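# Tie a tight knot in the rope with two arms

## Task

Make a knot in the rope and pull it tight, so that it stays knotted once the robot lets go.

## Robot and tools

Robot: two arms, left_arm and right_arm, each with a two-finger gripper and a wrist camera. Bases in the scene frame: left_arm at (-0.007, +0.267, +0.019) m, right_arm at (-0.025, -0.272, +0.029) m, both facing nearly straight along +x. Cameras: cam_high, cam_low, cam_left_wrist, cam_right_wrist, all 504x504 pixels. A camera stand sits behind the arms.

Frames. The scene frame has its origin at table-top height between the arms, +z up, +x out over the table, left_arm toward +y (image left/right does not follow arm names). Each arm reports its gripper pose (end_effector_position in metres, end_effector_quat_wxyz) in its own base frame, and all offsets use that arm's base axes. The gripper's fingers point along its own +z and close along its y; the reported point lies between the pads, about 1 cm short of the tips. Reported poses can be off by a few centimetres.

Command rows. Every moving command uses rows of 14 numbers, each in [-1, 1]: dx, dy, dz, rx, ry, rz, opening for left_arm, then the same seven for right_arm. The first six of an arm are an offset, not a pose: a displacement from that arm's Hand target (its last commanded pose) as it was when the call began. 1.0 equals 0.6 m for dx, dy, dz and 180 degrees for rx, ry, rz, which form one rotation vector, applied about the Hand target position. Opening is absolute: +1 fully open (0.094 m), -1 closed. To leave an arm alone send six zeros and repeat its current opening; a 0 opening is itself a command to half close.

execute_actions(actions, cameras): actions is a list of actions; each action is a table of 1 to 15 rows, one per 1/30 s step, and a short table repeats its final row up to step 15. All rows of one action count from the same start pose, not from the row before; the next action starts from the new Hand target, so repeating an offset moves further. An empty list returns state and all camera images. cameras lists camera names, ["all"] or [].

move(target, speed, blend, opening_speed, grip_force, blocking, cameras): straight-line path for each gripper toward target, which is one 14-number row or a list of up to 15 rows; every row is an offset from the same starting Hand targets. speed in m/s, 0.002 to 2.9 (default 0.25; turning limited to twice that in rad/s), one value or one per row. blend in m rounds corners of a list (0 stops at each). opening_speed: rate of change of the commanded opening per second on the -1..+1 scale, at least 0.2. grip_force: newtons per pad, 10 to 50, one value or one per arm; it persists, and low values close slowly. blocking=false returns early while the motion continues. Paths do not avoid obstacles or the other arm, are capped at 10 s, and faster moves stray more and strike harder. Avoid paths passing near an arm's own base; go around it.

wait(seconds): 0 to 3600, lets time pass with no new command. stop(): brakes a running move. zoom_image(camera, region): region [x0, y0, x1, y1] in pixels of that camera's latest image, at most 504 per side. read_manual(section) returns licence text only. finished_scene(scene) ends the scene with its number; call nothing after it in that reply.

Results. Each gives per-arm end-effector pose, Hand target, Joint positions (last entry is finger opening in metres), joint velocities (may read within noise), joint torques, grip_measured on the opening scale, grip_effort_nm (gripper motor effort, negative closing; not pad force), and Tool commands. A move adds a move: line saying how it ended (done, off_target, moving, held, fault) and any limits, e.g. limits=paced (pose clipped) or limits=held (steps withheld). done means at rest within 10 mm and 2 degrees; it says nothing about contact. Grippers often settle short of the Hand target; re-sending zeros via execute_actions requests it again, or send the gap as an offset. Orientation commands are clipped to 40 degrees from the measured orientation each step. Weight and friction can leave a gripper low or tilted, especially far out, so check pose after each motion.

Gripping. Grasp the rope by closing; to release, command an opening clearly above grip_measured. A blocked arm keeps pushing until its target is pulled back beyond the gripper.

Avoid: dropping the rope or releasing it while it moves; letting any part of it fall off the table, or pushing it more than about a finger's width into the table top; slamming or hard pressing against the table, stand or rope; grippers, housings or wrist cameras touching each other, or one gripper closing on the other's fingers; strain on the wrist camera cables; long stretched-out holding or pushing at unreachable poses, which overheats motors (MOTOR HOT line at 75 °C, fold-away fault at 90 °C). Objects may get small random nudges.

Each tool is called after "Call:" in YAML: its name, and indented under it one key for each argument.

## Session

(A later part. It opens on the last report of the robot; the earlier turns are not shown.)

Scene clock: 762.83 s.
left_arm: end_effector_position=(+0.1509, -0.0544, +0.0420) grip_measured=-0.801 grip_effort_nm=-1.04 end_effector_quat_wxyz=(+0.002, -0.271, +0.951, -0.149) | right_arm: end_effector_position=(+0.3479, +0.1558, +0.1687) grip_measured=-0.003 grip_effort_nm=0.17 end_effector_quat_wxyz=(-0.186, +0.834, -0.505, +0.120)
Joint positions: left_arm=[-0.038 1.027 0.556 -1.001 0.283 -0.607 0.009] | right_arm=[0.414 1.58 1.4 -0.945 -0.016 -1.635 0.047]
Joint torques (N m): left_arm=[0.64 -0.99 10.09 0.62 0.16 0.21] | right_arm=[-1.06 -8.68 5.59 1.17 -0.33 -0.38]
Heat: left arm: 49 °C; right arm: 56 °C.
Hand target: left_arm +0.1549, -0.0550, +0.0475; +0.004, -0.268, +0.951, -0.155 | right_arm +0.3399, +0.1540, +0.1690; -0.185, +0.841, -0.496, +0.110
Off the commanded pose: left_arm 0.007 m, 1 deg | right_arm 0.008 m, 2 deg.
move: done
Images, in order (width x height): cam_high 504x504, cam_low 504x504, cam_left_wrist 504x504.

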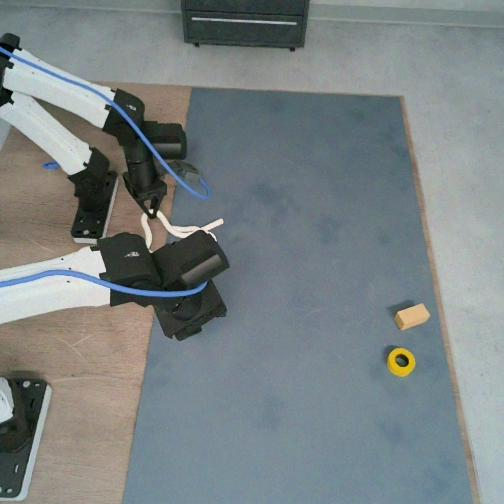

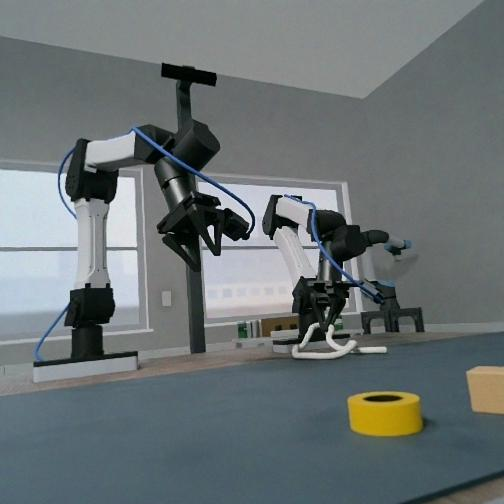

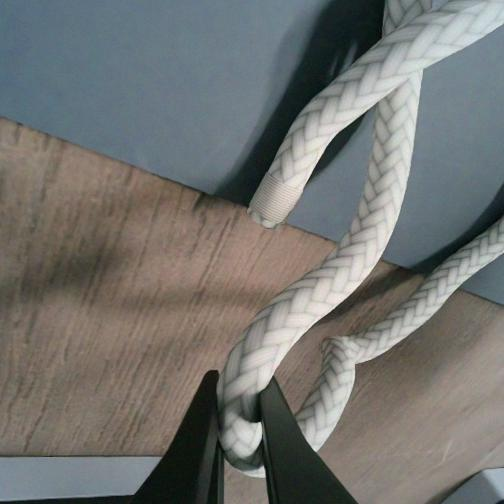

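Call:
move:
  target:
    - [0.0,0.015,0.04,0,0,0,-0.95,0,0,0,0,0,0,0]
    - [0.06,0.05,0.04,0,0,-0.12,-0.95,0,0,0,0,0,0,0]
    - [0.095,0.045,0.0,0,0,-0.2,-0.95,0,0,0,0,0,0,0]
  blend: [0.01,0.02,0]
  speed: 0.15
  cameras: ["cam_left_wrist","cam_low","cam_high"]

Scene clock: 770.63 s.
left_arm: end_effector_position=(+0.2038, -0.0287, +0.0466) grip_measured=-0.801 grip_effort_nm=-1.04 end_effector_quat_wxyz=(-0.052, +0.028, +0.987, -0.153) | right_arm: end_effector_position=(+0.3479, +0.1558, +0.1687) grip_measured=-0.003 grip_effort_nm=0.17 end_effector_quat_wxyz=(-0.186, +0.834, -0.505, +0.120)
Joint positions: left_arm=[0.104 1.496 0.883 -1.105 0.289 0.183 0.009] | right_arm=[0.414 1.58 1.4 -0.945 -0.016 -1.635 0.047]
Joint torques (N m): left_arm=[-0.76 -3.89 9.06 0.25 0.07 0.21] | right_arm=[-1.05 -8.68 5.55 1.17 -0.32 -0.38]
Heat: left arm: 49 °C; right arm: 56 °C.
Hand target: left_arm +0.2118, -0.0280, +0.0475; -0.044, +0.039, +0.987, -0.148 | right_arm +0.3399, +0.1540, +0.1690; -0.185, +0.841, -0.496, +0.110
Off the commanded pose: left_arm 0.008 m, 2 deg | right_arm 0.008 m, 2 deg.
move: done
Images, in order (width x height): cam_high 504x504, cam_low 504x504, cam_left_wrist 504x504.

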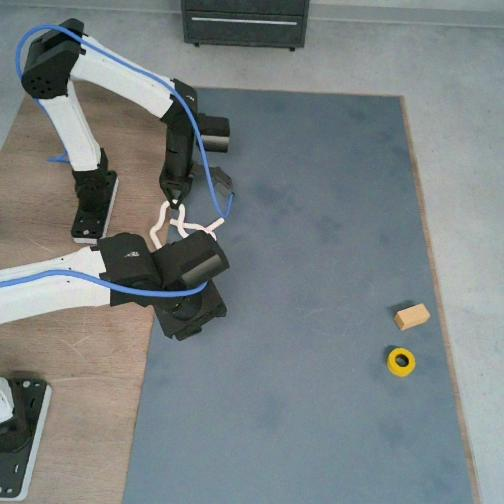

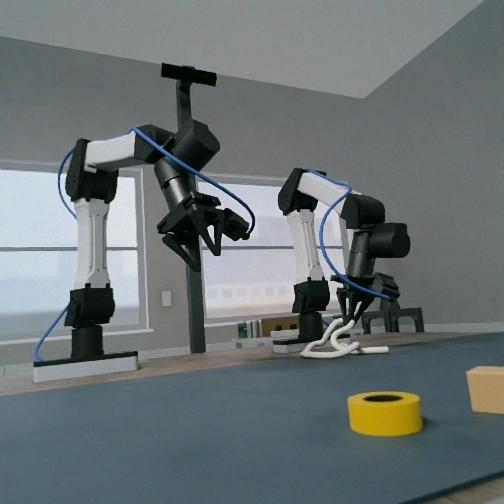

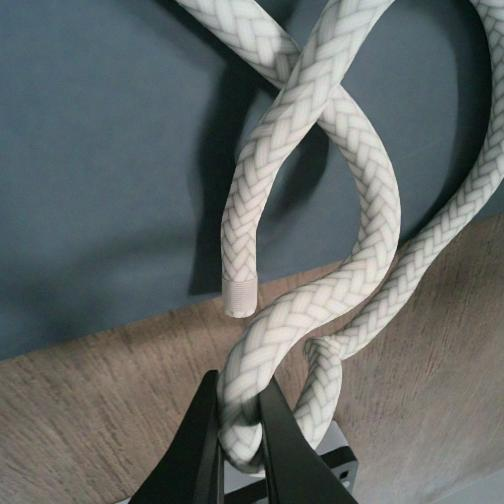

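Call:
move:
  target:
    - [-0.01,0.0,0.06,0,0,0,-0.95,0,0,0,0,0,0,0]
    - [0.03,0.05,0.06,0,0,0,-0.95,0,0,0,0,0,0,0]
    - [0.05,0.045,-0.02,0,0,0,-0.95,0,0,0,0,0,0,0]
  blend: [0.01,0.01,0]
  speed: 0.15
  cameras: ["cam_left_wrist","cam_low","cam_high"]

Call:
zoom_image:
  camera: "cam_high"
  region: [120, 170, 270, 320]

Scene clock: 783.00 s.
left_arm: end_effector_position=(+0.2445, -0.0005, +0.0423) grip_measured=-0.801 grip_effort_nm=-1.04 end_effector_quat_wxyz=(-0.035, +0.033, +0.988, -0.149) | right_arm: end_effector_position=(+0.3479, +0.1558, +0.1687) grip_measured=-0.003 grip_effort_nm=0.17 end_effector_quat_wxyz=(-0.186, +0.834, -0.505, +0.120)
Joint positions: left_arm=[0.192 1.646 1.018 -1.082 0.275 0.279 0.009] | right_arm=[0.414 1.58 1.4 -0.945 -0.016 -1.635 0.047]
Joint torques (N m): left_arm=[-0.44 -5.03 5.83 0.26 0.08 0.2] | right_arm=[-1.06 -8.68 5.57 1.17 -0.33 -0.38]
Heat: left arm: 50 °C; right arm: 55 °C.
Hand target: left_arm +0.2419, -0.0010, +0.0355; -0.044, +0.039, +0.987, -0.148 | right_arm +0.3399, +0.1540, +0.1690; -0.185, +0.841, -0.496, +0.110
Off the commanded pose: left_arm 0.007 m, 1 deg | right_arm 0.008 m, 2 deg.
move: done
Images, in order (width x height): cam_high 504x504, cam_low 504x504, cam_left_wrist 504x504.

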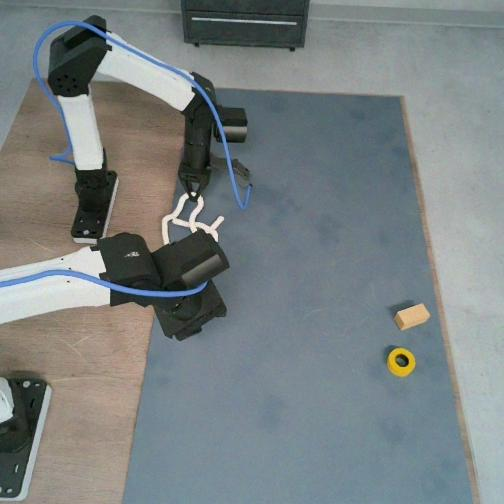

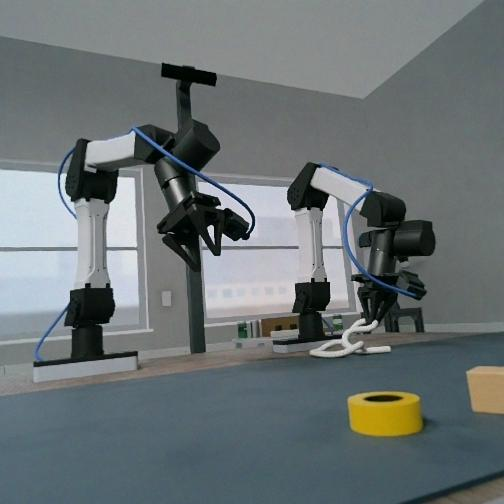

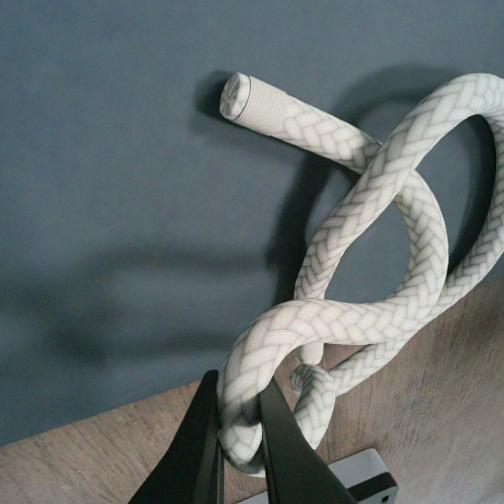

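Scaled by 3.360.

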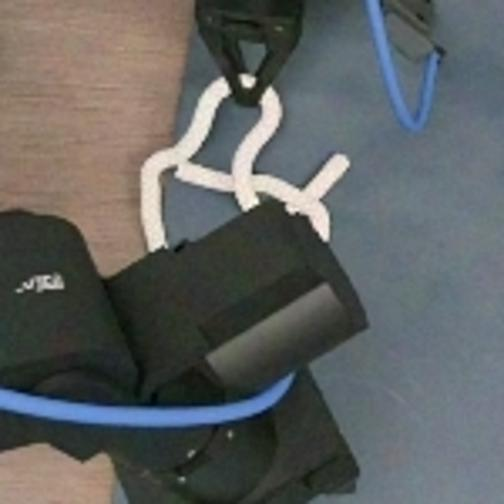

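Call:
move:
  target:
    - [0,0.0,-0.065,0,0,0,-0.95,0,0,0,0,0,0,0]
    - [0,0,-0.065,0,0,0,-0.5,0,0,0,0,0,0,0]
    - [-0.01,0.0,0.05,0,0,0,-0.5,0,0,0,0,0,0,0]
    - [-0.05,0.05,0.1,0,0,0,-0.5,0,0,0,0,0,0,0]
  blend: [0,0,0.01,0]
  speed: 0.15
  cameras: ["cam_left_wrist","cam_high"]

Scene clock: 791.73 s.
left_arm: end_effector_position=(+0.2085, +0.0250, +0.0886) grip_measured=-0.502 grip_effort_nm=0.12 end_effector_quat_wxyz=(-0.056, +0.034, +0.986, -0.156) | right_arm: end_effector_position=(+0.3479, +0.1558, +0.1687) grip_measured=-0.003 grip_effort_nm=0.17 end_effector_quat_wxyz=(-0.186, +0.834, -0.505, +0.120)
Joint positions: left_arm=[0.327 1.539 1.091 -1.343 0.251 0.423 0.023] | right_arm=[0.414 1.58 1.4 -0.945 -0.016 -1.635 0.047]
Joint torques (N m): left_arm=[0.55 -6.76 9.24 -0.12 0.05 0.16] | right_arm=[-1.05 -8.68 5.59 1.17 -0.33 -0.38]
Heat: left arm: 49 °C; right arm: 54 °C.
Hand target: left_arm +0.2119, +0.0290, +0.0955; -0.044, +0.039, +0.987, -0.148 | right_arm +0.3399, +0.1540, +0.1690; -0.185, +0.841, -0.496, +0.110
Off the commanded pose: left_arm 0.009 m, 2 deg | right_arm 0.008 m, 2 deg.
move: done
Images, in order (width x height): cam_high 504x504, cam_left_wrist 504x504.

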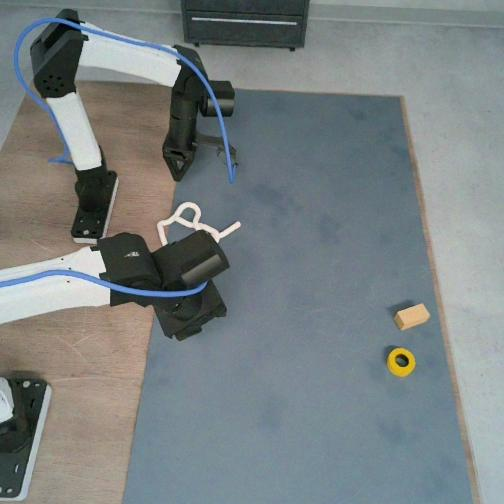

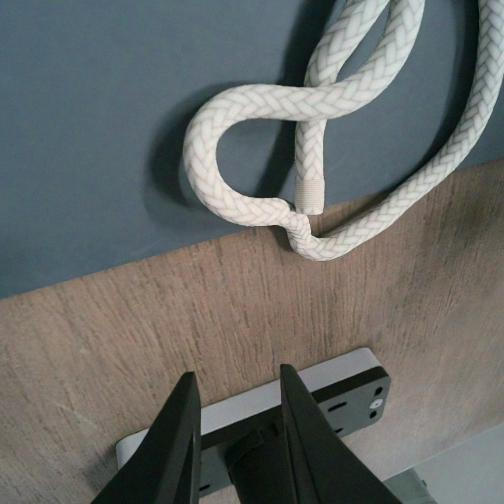

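Call:
move:
  target:
    - [0.007,-0.11,-0.06,0,0,0,-0.45,0,0,0,0,0,0,0]
    - [0.007,-0.11,-0.167,0,0,0,-0.45,0,0,0,0,0,0,0]
    - [0.007,-0.11,-0.167,0,0,0,-0.95,0,0,0,0,0,0,0]
    - [-0.01,-0.11,-0.06,0,0,0,-0.95,0,0,0,0,0,0,0]
  blend: [0.01,0,0,0]
  cameras: ["cam_left_wrist","cam_high","cam_low"]

Scene clock: 809.93 s.
left_arm: end_effector_position=(+0.2008, -0.0379, +0.0525) grip_measured=-0.826 grip_effort_nm=-1.04 end_effector_quat_wxyz=(-0.056, +0.036, +0.986, -0.153) | right_arm: end_effector_position=(+0.3479, +0.1558, +0.1687) grip_measured=-0.003 grip_effort_nm=0.17 end_effector_quat_wxyz=(-0.186, +0.834, -0.505, +0.120)
Joint positions: left_arm=[0.063 1.479 0.892 -1.129 0.294 0.158 0.008] | right_arm=[0.414 1.58 1.4 -0.945 -0.016 -1.635 0.047]
Joint velocities: left_arm=[-0.002 -0.002 0.007 0.022 0.022 -0.154 0] | right_arm=[within noise]
Joint torques (N m): left_arm=[-0.43 -6.22 9.17 0.05 0.06 0.08] | right_arm=[-1.06 -8.66 5.59 1.17 -0.33 -0.38]
Heat: left arm: 50 °C; right arm: 54 °C.
Hand target: left_arm +0.2059, -0.0370, +0.0595; -0.044, +0.039, +0.987, -0.148 | right_arm +0.3399, +0.1540, +0.1690; -0.185, +0.841, -0.496, +0.110
Off the commanded pose: left_arm 0.009 m, 2 deg | right_arm 0.008 m, 2 deg.
move: done; target 3's new opening was sent with left_arm's hand 0.016 m and 2 deg from that target
Images, in order (width x height): cam_high 504x504, cam_low 504x504, cam_left_wrist 504x504.

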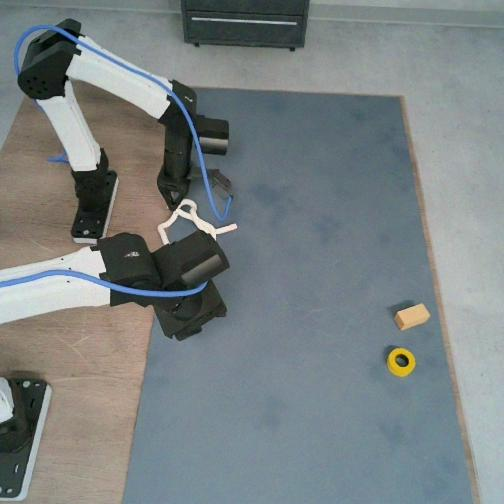

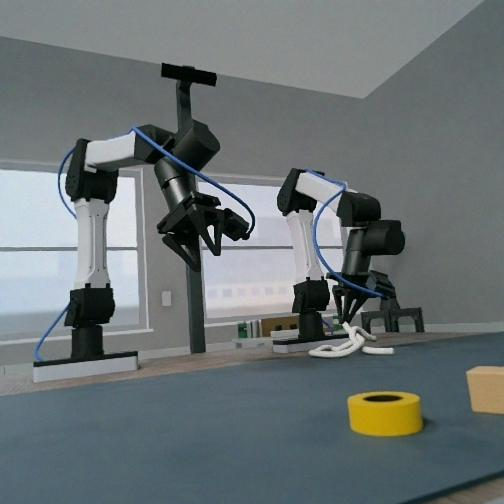

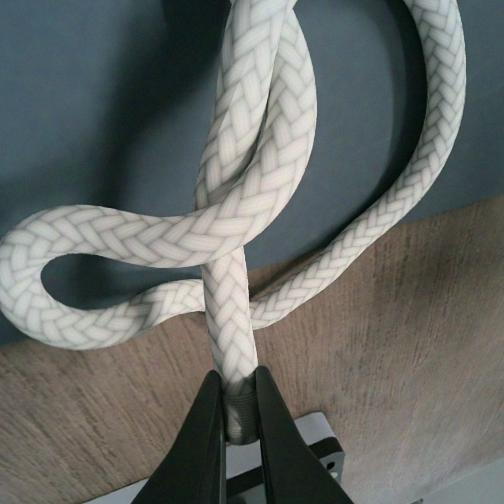

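Call:
move:
  target: [-0.12,-0.05,-0.01,0,0,0,-0.95,0,0,0,0,0,0,0]
  speed: 0.12
  cameras: ["cam_left_wrist","cam_high"]

Call:
zoom_image:
  camera: "cam_high"
  region: [120, 170, 270, 320]

Scene clock: 814.77 s.
left_arm: end_effector_position=(+0.1402, -0.0651, +0.0546) grip_measured=-0.826 grip_effort_nm=-1.04 end_effector_quat_wxyz=(-0.037, +0.041, +0.988, -0.145) | right_arm: end_effector_position=(+0.3479, +0.1558, +0.1687) grip_measured=-0.003 grip_effort_nm=0.17 end_effector_quat_wxyz=(-0.186, +0.834, -0.505, +0.120)
Joint positions: left_arm=[-0.102 1.162 0.678 -1.143 0.294 -0.011 0.008] | right_arm=[0.414 1.58 1.4 -0.945 -0.016 -1.635 0.047]
Joint torques (N m): left_arm=[-0.77 -3.37 6.15 0.26 0.19 0] | right_arm=[-1.05 -8.66 5.57 1.17 -0.32 -0.39]
Heat: left arm: 50 °C; right arm: 53 °C.
Hand target: left_arm +0.1339, -0.0670, +0.0534; -0.044, +0.039, +0.987, -0.148 | right_arm +0.3399, +0.1540, +0.1690; -0.185, +0.841, -0.496, +0.110
Off the commanded pose: left_arm 0.007 m, 1 deg | right_arm 0.008 m, 2 deg.
move: done
Images, in order (width x height): cam_high 504x504, cam_left_wrist 504x504.

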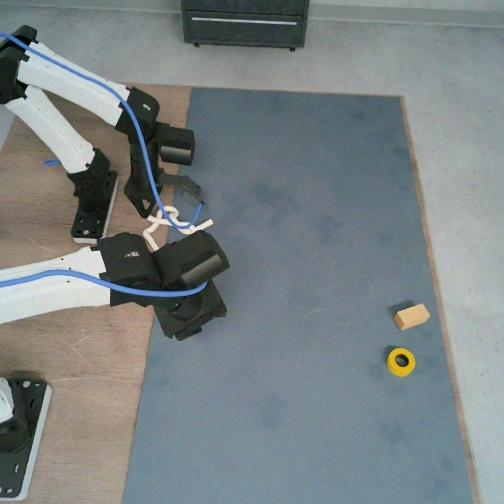

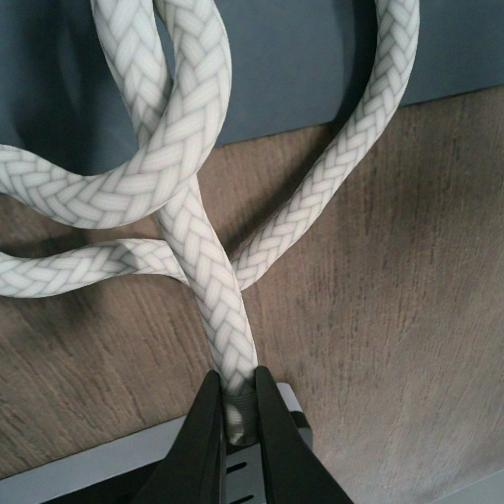

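Scaled by 3.360.

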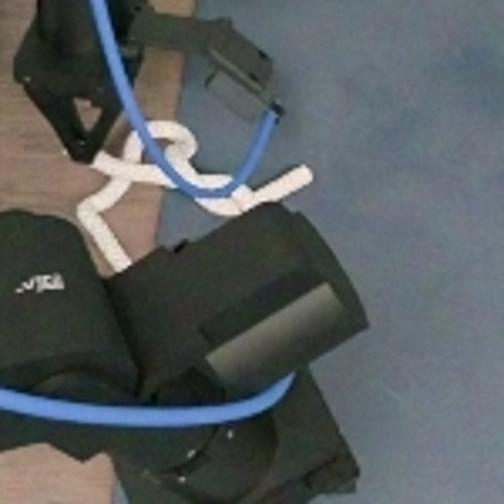

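Call:
move:
  target: [-0.02,-0.2,0.0,0,0,0,-0.95,0.05,-0.3,0.0,0,0,0,0]
  speed: 0.12
  cameras: ["cam_left_wrist","cam_high"]

Call:
zoom_image:
  camera: "cam_high"
  region: [120, 170, 320, 370]

Scene clock: 822.23 s.
left_arm: end_effector_position=(+0.1157, -0.1810, +0.0498) grip_measured=-0.826 grip_effort_nm=-1.04 end_effector_quat_wxyz=(-0.053, +0.039, +0.987, -0.145) | right_arm: end_effector_position=(+0.3681, -0.0279, +0.1685) grip_measured=-0.003 grip_effort_nm=0.17 end_effector_quat_wxyz=(-0.168, +0.813, -0.542, +0.130)
Joint positions: left_arm=[-0.77 1.264 0.717 -0.906 0.288 -0.708 0.008] | right_arm=[-0.168 1.588 1.419 -1.019 -0.198 -2.096 0.047]
Joint torques (N m): left_arm=[-0.75 -2.65 9.98 0.82 -0.01 0.03] | right_arm=[-1.05 -5.55 8.13 0.99 -0.5 -0.39]
Heat: left arm: 49 °C; right arm: 53 °C.
Hand target: left_arm +0.1219, -0.1870, +0.0535; -0.044, +0.039, +0.987, -0.148 | right_arm +0.3699, -0.0261, +0.1691; -0.185, +0.841, -0.496, +0.110
Off the commanded pose: left_arm 0.009 m, 1 deg | right_arm 0.003 m, 7 deg.
joint sent to its limit (right arm) — joint 6 (wrist roll), lower limit. The joint targets are off in orientation, not in position.
move: off_target (right_arm)
Images, in order (width x height): cam_high 504x504, cam_left_wrist 504x504.

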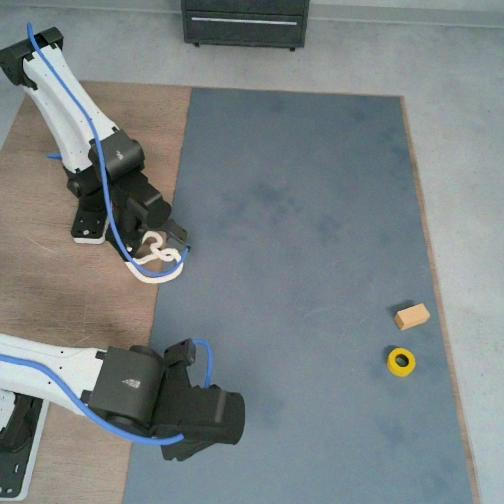

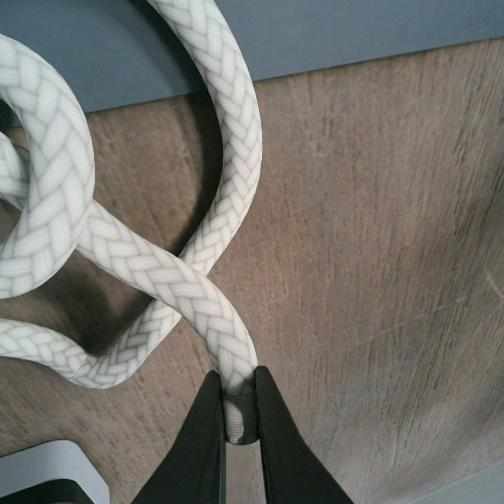

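Scaled by 2.520.

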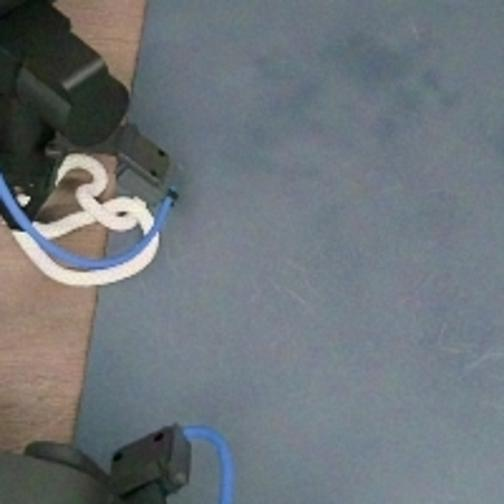

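Call:
move:
  target:
    - [0,0,-0.07,0,0,0,-0.95,0,0,0,0,0,-0.4,0]
    - [0,0,-0.07,0,0,0,-0.3,0,0,0,0,0,-0.4,0]
    - [0,0,0.1,0,0,0,-0.3,0,0,0,0,0,-0.4,0]
    - [0,0.4,0.15,0,0,0,-0.3,0,0,0,0,0,-0.4,0]
  blend: [0,0,0.04,0]
  cameras: ["cam_high"]

Call:
zoom_image:
  camera: "cam_high"
  region: [100, 200, 220, 320]

Scene clock: 834.23 s.
left_arm: end_effector_position=(+0.1200, +0.0523, +0.1376) grip_measured=-0.303 grip_effort_nm=0.12 end_effector_quat_wxyz=(+0.004, +0.031, +0.995, -0.092) | right_arm: end_effector_position=(+0.3678, -0.0274, +0.1692) grip_measured=-0.003 grip_effort_nm=0.17 end_effector_quat_wxyz=(+0.091, -0.387, +0.896, -0.198)
Joint positions: left_arm=[0.614 1.116 1.001 -1.562 0.152 0.685 0.033] | right_arm=[0.07 1.644 1.484 -1.096 0.31 -0.796 0.047]
Joint torques (N m): left_arm=[0.64 -1.31 9.54 0.11 0.18 0.22] | right_arm=[0.17 -5.91 8.1 0.99 0.28 -0.06]
Heat: left arm: 49 °C; right arm: 50 °C.
Hand target: left_arm +0.1219, +0.0529, +0.1435; -0.044, +0.039, +0.987, -0.148 | right_arm +0.3699, -0.0261, +0.1690; +0.085, -0.389, +0.896, -0.198
Off the commanded pose: left_arm 0.006 m, 9 deg | right_arm 0.003 m, 1 deg.
joint sent to its limit (left arm) — joint 4 (wrist pitch), lower limit. The joint targets are off in orientation, not in position.
move: off_target (left_arm)

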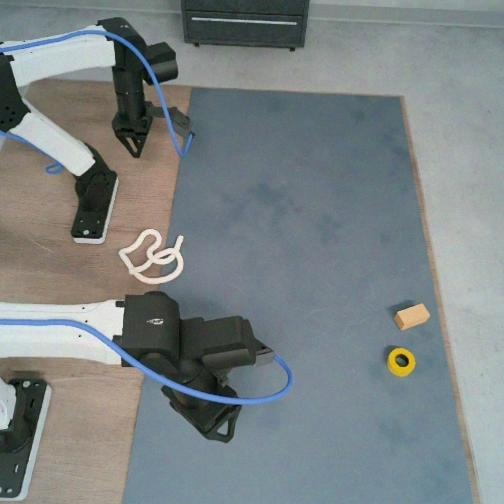

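Scaled by 4.200.

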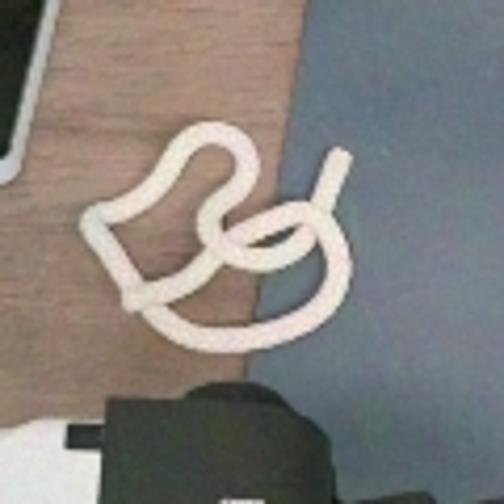

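Call:
move:
  target:
    - [0,0.05,0.05,0,0,0,-0.3,-0.2,0.3,0,0.13,-0.044,0.01,-0.2]
    - [0,0.05,0.05,0,0,0,-0.3,-0.348,0.648,-0.16,0.264,-0.0885,0.018,-0.2]
  blend: [0.05,0]
  cameras: ["cam_right_wrist","cam_low"]

Scene clock: 855.03 s.
left_arm: end_effector_position=(+0.1231, +0.0805, +0.1659) grip_measured=-0.303 grip_effort_nm=0.12 end_effector_quat_wxyz=(+0.058, +0.025, +0.997, -0.034) | right_arm: end_effector_position=(+0.1617, +0.3654, +0.0819) grip_measured=-0.197 grip_effort_nm=-0.15 end_effector_quat_wxyz=(+0.360, -0.317, +0.866, +0.140)
Joint positions: left_arm=[0.732 1.069 1.099 -1.563 0.129 0.78 0.033] | right_arm=[1.333 1.573 0.853 -0.157 0.42 0.476 0.038]
Joint torques (N m): left_arm=[0.64 -2.47 9.63 0.46 0.01 0.18] | right_arm=[0.23 -5.27 5.34 2.04 0.51 -0.03]
Heat: left arm: 51 °C; right arm: 47 °C.
Hand target: left_arm +0.1219, +0.0830, +0.1735; -0.044, +0.039, +0.987, -0.148 | right_arm +0.1610, +0.3627, +0.0730; +0.359, -0.316, +0.869, +0.130
Off the commanded pose: left_arm 0.008 m, 18 deg | right_arm 0.009 m, 1 deg.
joint sent to its limit (left arm) — joint 4 (wrist pitch), lower limit. The joint targets are off in orientation, not in position.
move: off_target (left_arm)
Images, in order (width x height): cam_low 504x504, cam_right_wrist 504x504.

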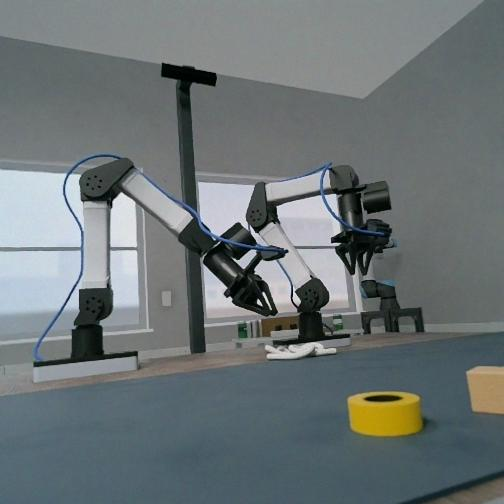

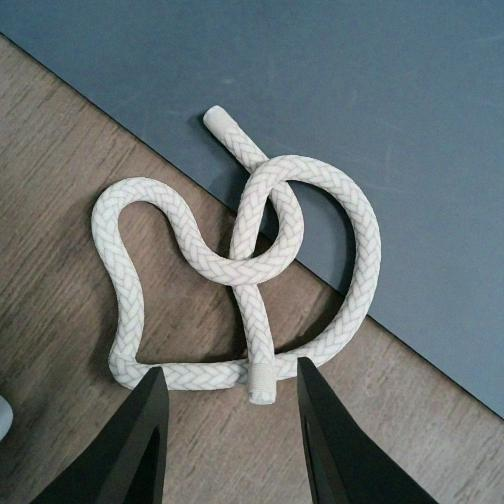

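Call:
move:
  target:
    - [0,0,0,0,0,0,-0.3,0.0105,0.001,-0.06,0,0,0,-0.35]
    - [0,0,0,0,0,0,-0.3,0.0105,0.001,-0.148,0,0,0,-0.35]
    - [0,0,0,0,0,0,-0.3,0.0105,0.001,-0.148,0,0,0,-0.95]
    - [0,0,0,0,0,0,-0.3,0.0,-0.02,-0.06,0,0,0,-0.95]
    - [0,0,0,0,0,0,-0.3,0.02,-0.2,-0.06,0,0,0,-0.95]
  blend: [0.01,0,0,0.02,0]
  speed: 0.15
  cameras: ["cam_right_wrist","cam_high"]

Scene clock: 868.97 s.
left_arm: end_effector_position=(+0.1231, +0.0805, +0.1659) grip_measured=-0.303 grip_effort_nm=0.12 end_effector_quat_wxyz=(+0.058, +0.025, +0.997, -0.034) | right_arm: end_effector_position=(+0.1743, +0.2485, +0.0401) grip_measured=-0.855 grip_effort_nm=-1.01 end_effector_quat_wxyz=(+0.364, -0.314, +0.866, +0.136)
Joint positions: left_arm=[0.732 1.069 1.099 -1.563 0.129 0.78 0.033] | right_arm=[1.128 1.219 0.363 0.037 0.298 0.315 0.007]
Joint torques (N m): left_arm=[0.64 -2.43 9.63 0.46 0.02 0.18] | right_arm=[-1.11 -4.3 5.24 1.87 0.22 -0.19]
Heat: left arm: 50 °C; right arm: 46 °C.
Hand target: left_arm +0.1219, +0.0830, +0.1735; -0.044, +0.039, +0.987, -0.148 | right_arm +0.1731, +0.2427, +0.0371; +0.359, -0.316, +0.868, +0.130
Off the commanded pose: left_arm 0.008 m, 18 deg | right_arm 0.007 m, 1 deg.
joint sent to its limit (left arm) — joint 4 (wrist pitch), lower limit. The joint targets are off in orientation, not in position.
move: done; target 3's new opening was sent with right_arm's hand 0.016 m and 2 deg from that target
Images, in order (width x height): cam_high 504x504, cam_right_wrist 504x504.

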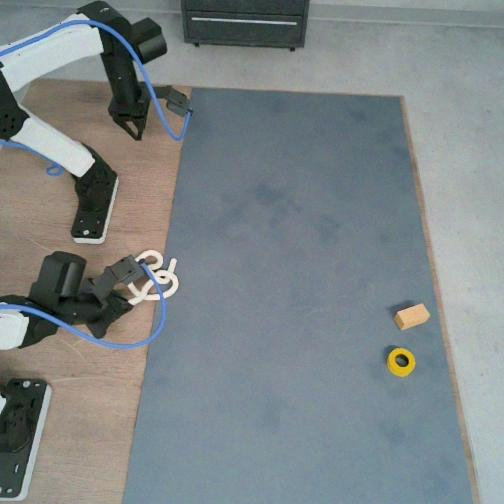

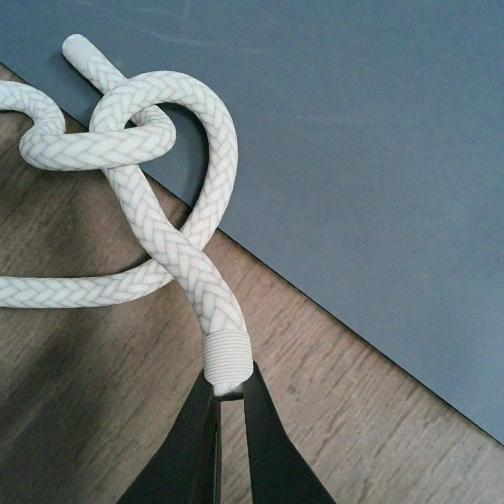

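Call:
move:
  target: [0.105,-0.33,-0.14,0,0,0.39,-0.3,0,0,0,0,0,0,-0.95]
  cameras: ["cam_left_wrist"]

Scene clock: 879.63 s.
left_arm: end_effector_position=(+0.1865, -0.1163, +0.0952) grip_measured=-0.303 grip_effort_nm=0.12 end_effector_quat_wxyz=(+0.050, -0.532, +0.831, -0.156) | right_arm: end_effector_position=(+0.1741, +0.2484, +0.0399) grip_measured=-0.855 grip_effort_nm=-1.02 end_effector_quat_wxyz=(+0.363, -0.314, +0.866, +0.136)
Joint positions: left_arm=[-0.511 1.051 0.761 -0.957 0.058 -1.659 0.033] | right_arm=[1.128 1.219 0.363 0.036 0.298 0.314 0.007]
Joint torques (N m): left_arm=[-0.77 -1.51 7.15 1.19 -0.22 -0.01] | right_arm=[-1.06 -4.33 5.24 1.89 0.21 -0.2]
Heat: left arm: 49 °C; right arm: 46 °C.
Hand target: left_arm +0.1849, -0.1150, +0.0895; +0.049, -0.536, +0.830, -0.147 | right_arm +0.1731, +0.2427, +0.0370; +0.359, -0.316, +0.869, +0.130
Off the commanded pose: left_arm 0.006 m, 1 deg | right_arm 0.006 m, 1 deg.
move: done

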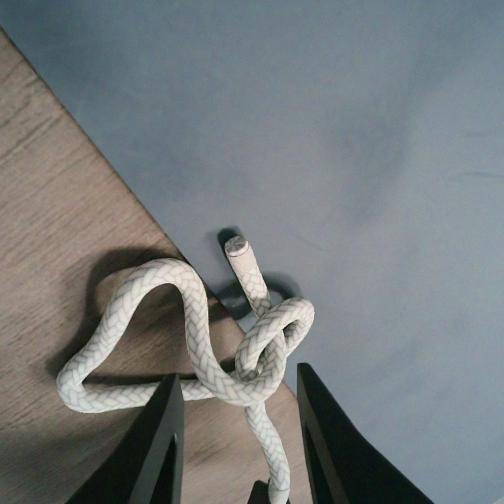

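Call:
move:
  target:
    - [0.0275,-0.081,-0.06,0,0,0.045,-0.3,0,0,0,0,0,0,-0.95]
    - [0.0275,-0.081,-0.161,0,0,0.045,-0.3,0,0,0,0,0,0,-0.95]
    - [0.0275,-0.081,-0.161,0,0,0.045,-0.95,0,0,0,0,0,0,-0.95]
    - [0.03,-0.05,-0.09,0,0,0.045,-0.95,0,0,0,0,0,0,-0.95]
  blend: [0.01,0,0,0]
  speed: 0.15
  cameras: ["cam_left_wrist","cam_right_wrist"]

Scene clock: 889.20 s.
left_arm: end_effector_position=(+0.1979, -0.1420, +0.0260) grip_measured=-0.820 grip_effort_nm=-1.05 end_effector_quat_wxyz=(+0.058, -0.595, +0.791, -0.131) | right_arm: end_effector_position=(+0.1741, +0.2483, +0.0399) grip_measured=-0.855 grip_effort_nm=-1.02 end_effector_quat_wxyz=(+0.363, -0.314, +0.867, +0.136)
Joint positions: left_arm=[-0.652 1.275 0.618 -0.628 -0.041 -1.935 0.008] | right_arm=[1.128 1.219 0.363 0.035 0.298 0.314 0.007]
Joint torques (N m): left_arm=[0.66 -4.79 10.09 0.85 -0.11 0.2] | right_arm=[-1.06 -4.3 5.23 1.9 0.2 -0.2]
Heat: left arm: 49 °C; right arm: 45 °C.
Hand target: left_arm +0.2030, -0.1450, +0.0355; +0.059, -0.593, +0.790, -0.143 | right_arm +0.1731, +0.2427, +0.0371; +0.359, -0.316, +0.868, +0.130
Off the commanded pose: left_arm 0.011 m, 1 deg | right_arm 0.006 m, 1 deg.
move: off_target (left_arm)

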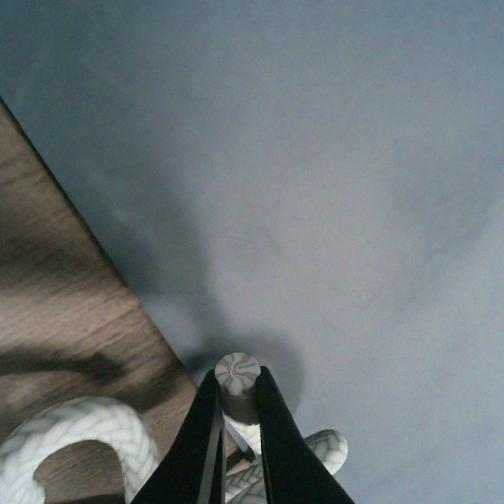

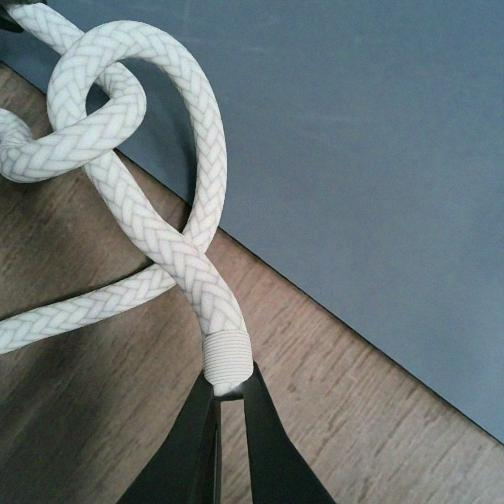

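Call:
move:
  target: [0.06,0.2,0.04,0,0,0,-0.95,0.08,-0.13,0.04,0,0,0,-0.97]
  speed: 0.06
  cameras: ["cam_left_wrist","cam_right_wrist","cam_high"]

Call:
zoom_image:
  camera: "cam_high"
  region: [80, 180, 240, 340]

Scene clock: 896.07 s.
left_arm: end_effector_position=(+0.2344, -0.0261, +0.0549) grip_measured=-0.820 grip_effort_nm=-1.04 end_effector_quat_wxyz=(+0.058, -0.594, +0.790, -0.141) | right_arm: end_effector_position=(+0.2208, +0.1662, +0.0587) grip_measured=-0.855 grip_effort_nm=-1.02 end_effector_quat_wxyz=(+0.359, -0.316, +0.868, +0.131)
Joint positions: left_arm=[0.002 1.211 0.696 -0.791 0.154 -1.309 0.008] | right_arm=[0.603 0.956 0.33 -0.162 -0.067 -0.067 0.007]
Joint torques (N m): left_arm=[0.72 -2.48 10.36 0.94 -0.01 0.2] | right_arm=[-1.22 -2.54 7.28 1.96 -0.04 -0.2]
Heat: left arm: 49 °C; right arm: 45 °C.
Hand target: left_arm +0.2388, -0.0250, +0.0594; +0.059, -0.593, +0.790, -0.143 | right_arm +0.2210, +0.1647, +0.0610; +0.359, -0.316, +0.868, +0.130
Off the commanded pose: left_arm 0.007 m, 0 deg | right_arm 0.003 m, 0 deg.
move: done
Images, in order (width x height): cam_high 504x504, cam_left_wrist 504x504, cam_right_wrist 504x504.

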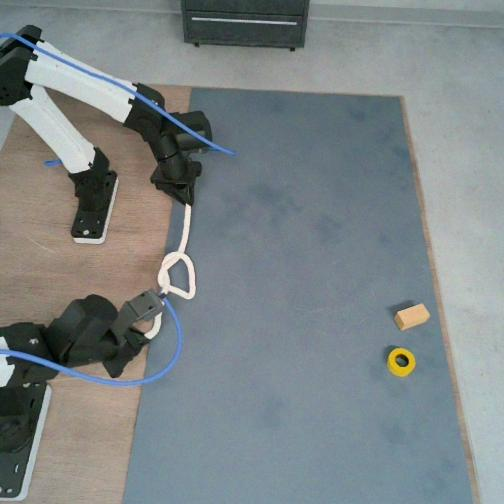

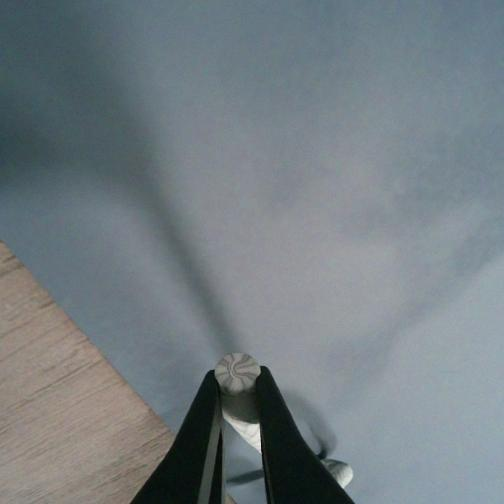

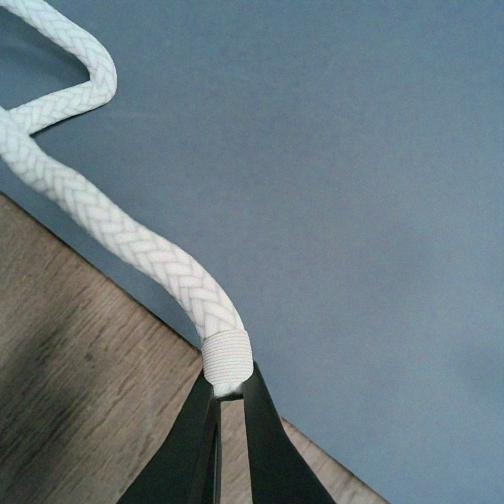

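Scaled by 3.150.

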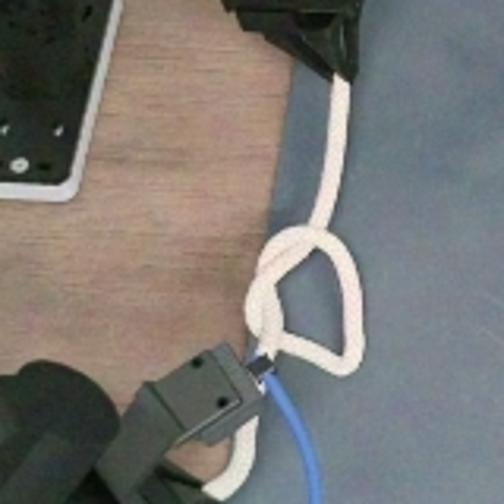

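Call:
move:
  target: [0.04,0.13,0.0,0,0,0,-0.95,0.05,-0.16,0.0,0,0,0,-0.97]
  speed: 0.05
  cameras: ["cam_high"]

Call:
zoom_image:
  camera: "cam_high"
  region: [100, 180, 260, 340]

Scene clock: 901.53 s.
left_arm: end_effector_position=(+0.2548, +0.0411, +0.0559) grip_measured=-0.820 grip_effort_nm=-1.04 end_effector_quat_wxyz=(+0.042, -0.591, +0.791, -0.153) | right_arm: end_effector_position=(+0.2463, +0.0757, +0.0584) grip_measured=-0.855 grip_effort_nm=-1.02 end_effector_quat_wxyz=(+0.361, -0.322, +0.863, +0.143)
Joint positions: left_arm=[0.339 1.389 0.83 -0.836 0.267 -0.97 0.008] | right_arm=[-0.05 1 0.37 -0.314 -0.53 -0.589 0.007]
Joint torques (N m): left_arm=[1.33 -3.66 10.43 0.98 -0.22 0.17] | right_arm=[-1.81 -1.16 8.18 1.63 -0.04 -0.2]
Heat: left arm: 50 °C; right arm: 46 °C.
Hand target: left_arm +0.2628, +0.0530, +0.0595; +0.059, -0.593, +0.790, -0.143 | right_arm +0.2511, +0.0688, +0.0611; +0.359, -0.316, +0.868, +0.131
Off the commanded pose: left_arm 0.015 m, 2 deg | right_arm 0.009 m, 2 deg.
move: off_target (left_arm)

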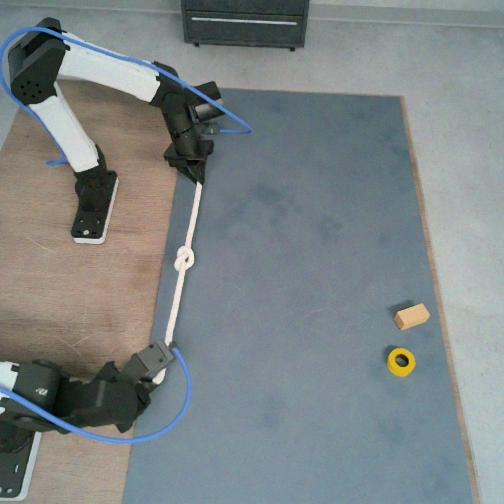

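Scaled by 3.150.

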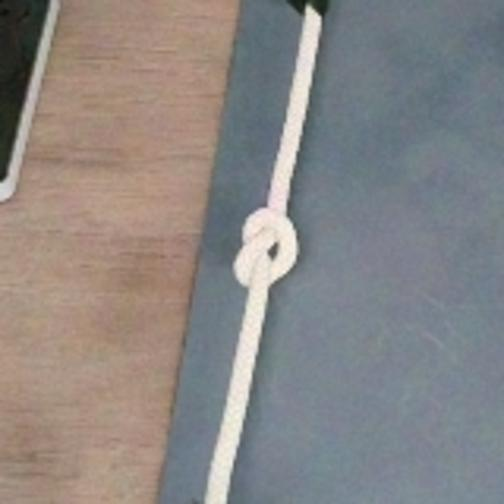

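Knot tied; tighten more.

Call:
move:
  target: [0.01,0.07,0.0,0,0,0,-0.97,-0.01,-0.09,0.0,0,0,0,-0.98]
  speed: 0.04
  cameras: ["cam_high"]

Call:
zoom_image:
  camera: "cam_high"
  region: [130, 210, 230, 310]

Scene clock: 906.90 s.
left_arm: end_effector_position=(+0.2374, +0.0356, +0.0666) grip_measured=-0.820 grip_effort_nm=-1.04 end_effector_quat_wxyz=(-0.046, -0.588, +0.780, -0.208) | right_arm: end_effector_position=(+0.2246, +0.0496, +0.0651) grip_measured=-0.855 grip_effort_nm=-1.02 end_effector_quat_wxyz=(+0.362, -0.327, +0.847, +0.211)
Joint positions: left_arm=[0.456 1.463 0.912 -1.032 0.43 -0.834 0.008] | right_arm=[-0.362 1.075 0.436 -0.586 -0.81 -0.95 0.007]
Joint torques (N m): left_arm=[4.21 -4.29 12.19 1.86 -1.35 0.18] | right_arm=[-4.89 -1.73 8.69 1.69 1.01 -0.15]
Heat: left arm: 50 °C; right arm: 47 °C.
Hand target: left_arm +0.2689, +0.0950, +0.0595; +0.060, -0.593, +0.790, -0.143 | right_arm +0.2451, +0.0148, +0.0611; +0.359, -0.316, +0.868, +0.131
Off the commanded pose: left_arm 0.068 m, 14 deg | right_arm 0.041 m, 10 deg.
move: off_target (left_arm, right_arm)

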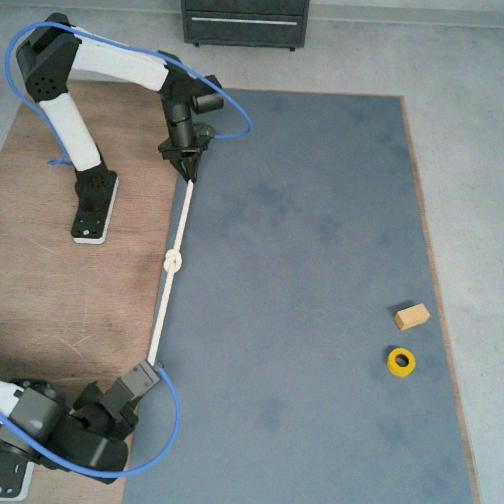

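Scaled by 5.040.

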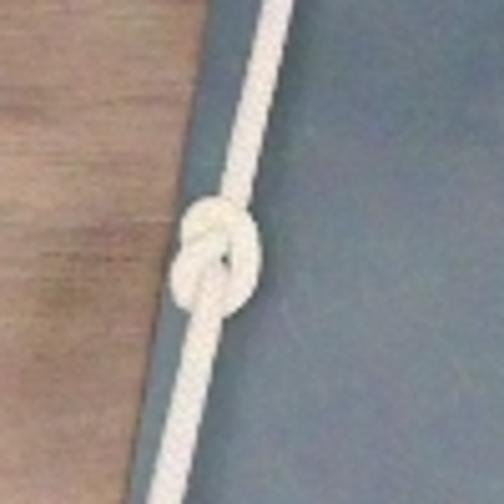

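Call:
move:
  target:
    - [-0.04,-0.085,-0.03,0,0,0,-0.97,-0.03,0.05,-0.03,0,0,0,-0.98]
    - [-0.04,-0.085,-0.1,0,0,0,-0.97,-0.03,0.05,-0.107,0,0,0,-0.98]
    - [-0.04,-0.085,-0.1,0,0,0,-0.4,-0.03,0.05,-0.107,0,0,0,-0.4]
    - [-0.04,-0.085,0.05,0,0,0,-0.4,-0.03,0.05,0.05,0,0,0,-0.4]
  speed: 0.15
  cameras: ["cam_high"]

Call:
zoom_image:
  camera: "cam_high"
  region: [120, 170, 240, 390]

Scene clock: 918.60 s.
left_arm: end_effector_position=(+0.2413, +0.0405, +0.0815) grip_measured=-0.402 grip_effort_nm=0.12 end_effector_quat_wxyz=(+0.048, -0.592, +0.792, -0.144) | right_arm: end_effector_position=(+0.2249, +0.0480, +0.0855) grip_measured=-0.403 grip_effort_nm=0.17 end_effector_quat_wxyz=(+0.357, -0.316, +0.868, +0.138)
Joint positions: left_arm=[0.34 1.3 0.87 -0.959 0.246 -0.966 0.028] | right_arm=[-0.244 0.875 0.461 -0.636 -0.619 -0.772 0.028]
Joint torques (N m): left_arm=[0.17 -4.88 10.3 0.76 -0.06 0.06] | right_arm=[-1.09 -1.1 8.35 1.37 -0.26 -0.22]
Heat: left arm: 52 °C; right arm: 47 °C.
Hand target: left_arm +0.2449, +0.0440, +0.0894; +0.059, -0.593, +0.790, -0.143 | right_arm +0.2271, +0.0448, +0.0911; +0.359, -0.316, +0.868, +0.131
Off the commanded pose: left_arm 0.009 m, 1 deg | right_arm 0.007 m, 1 deg.
move: done; target 3's new opening was sent with left_arm's hand 0.015 m and 4 deg from that target

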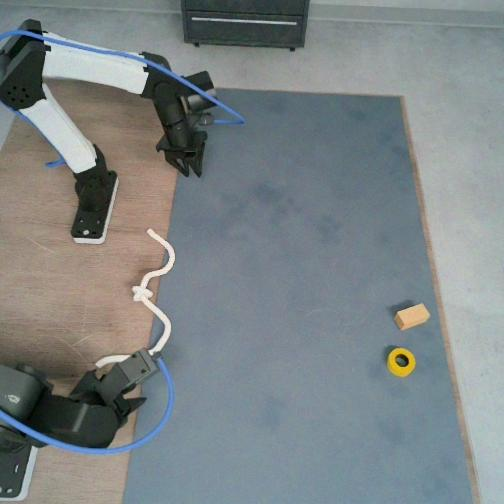

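Scaled by 2.291.

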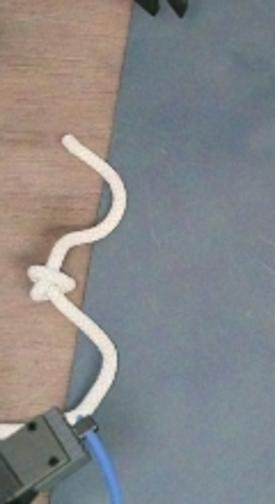

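Call:
finished_scene:
  scene: 2

The scene is finished: the task was done.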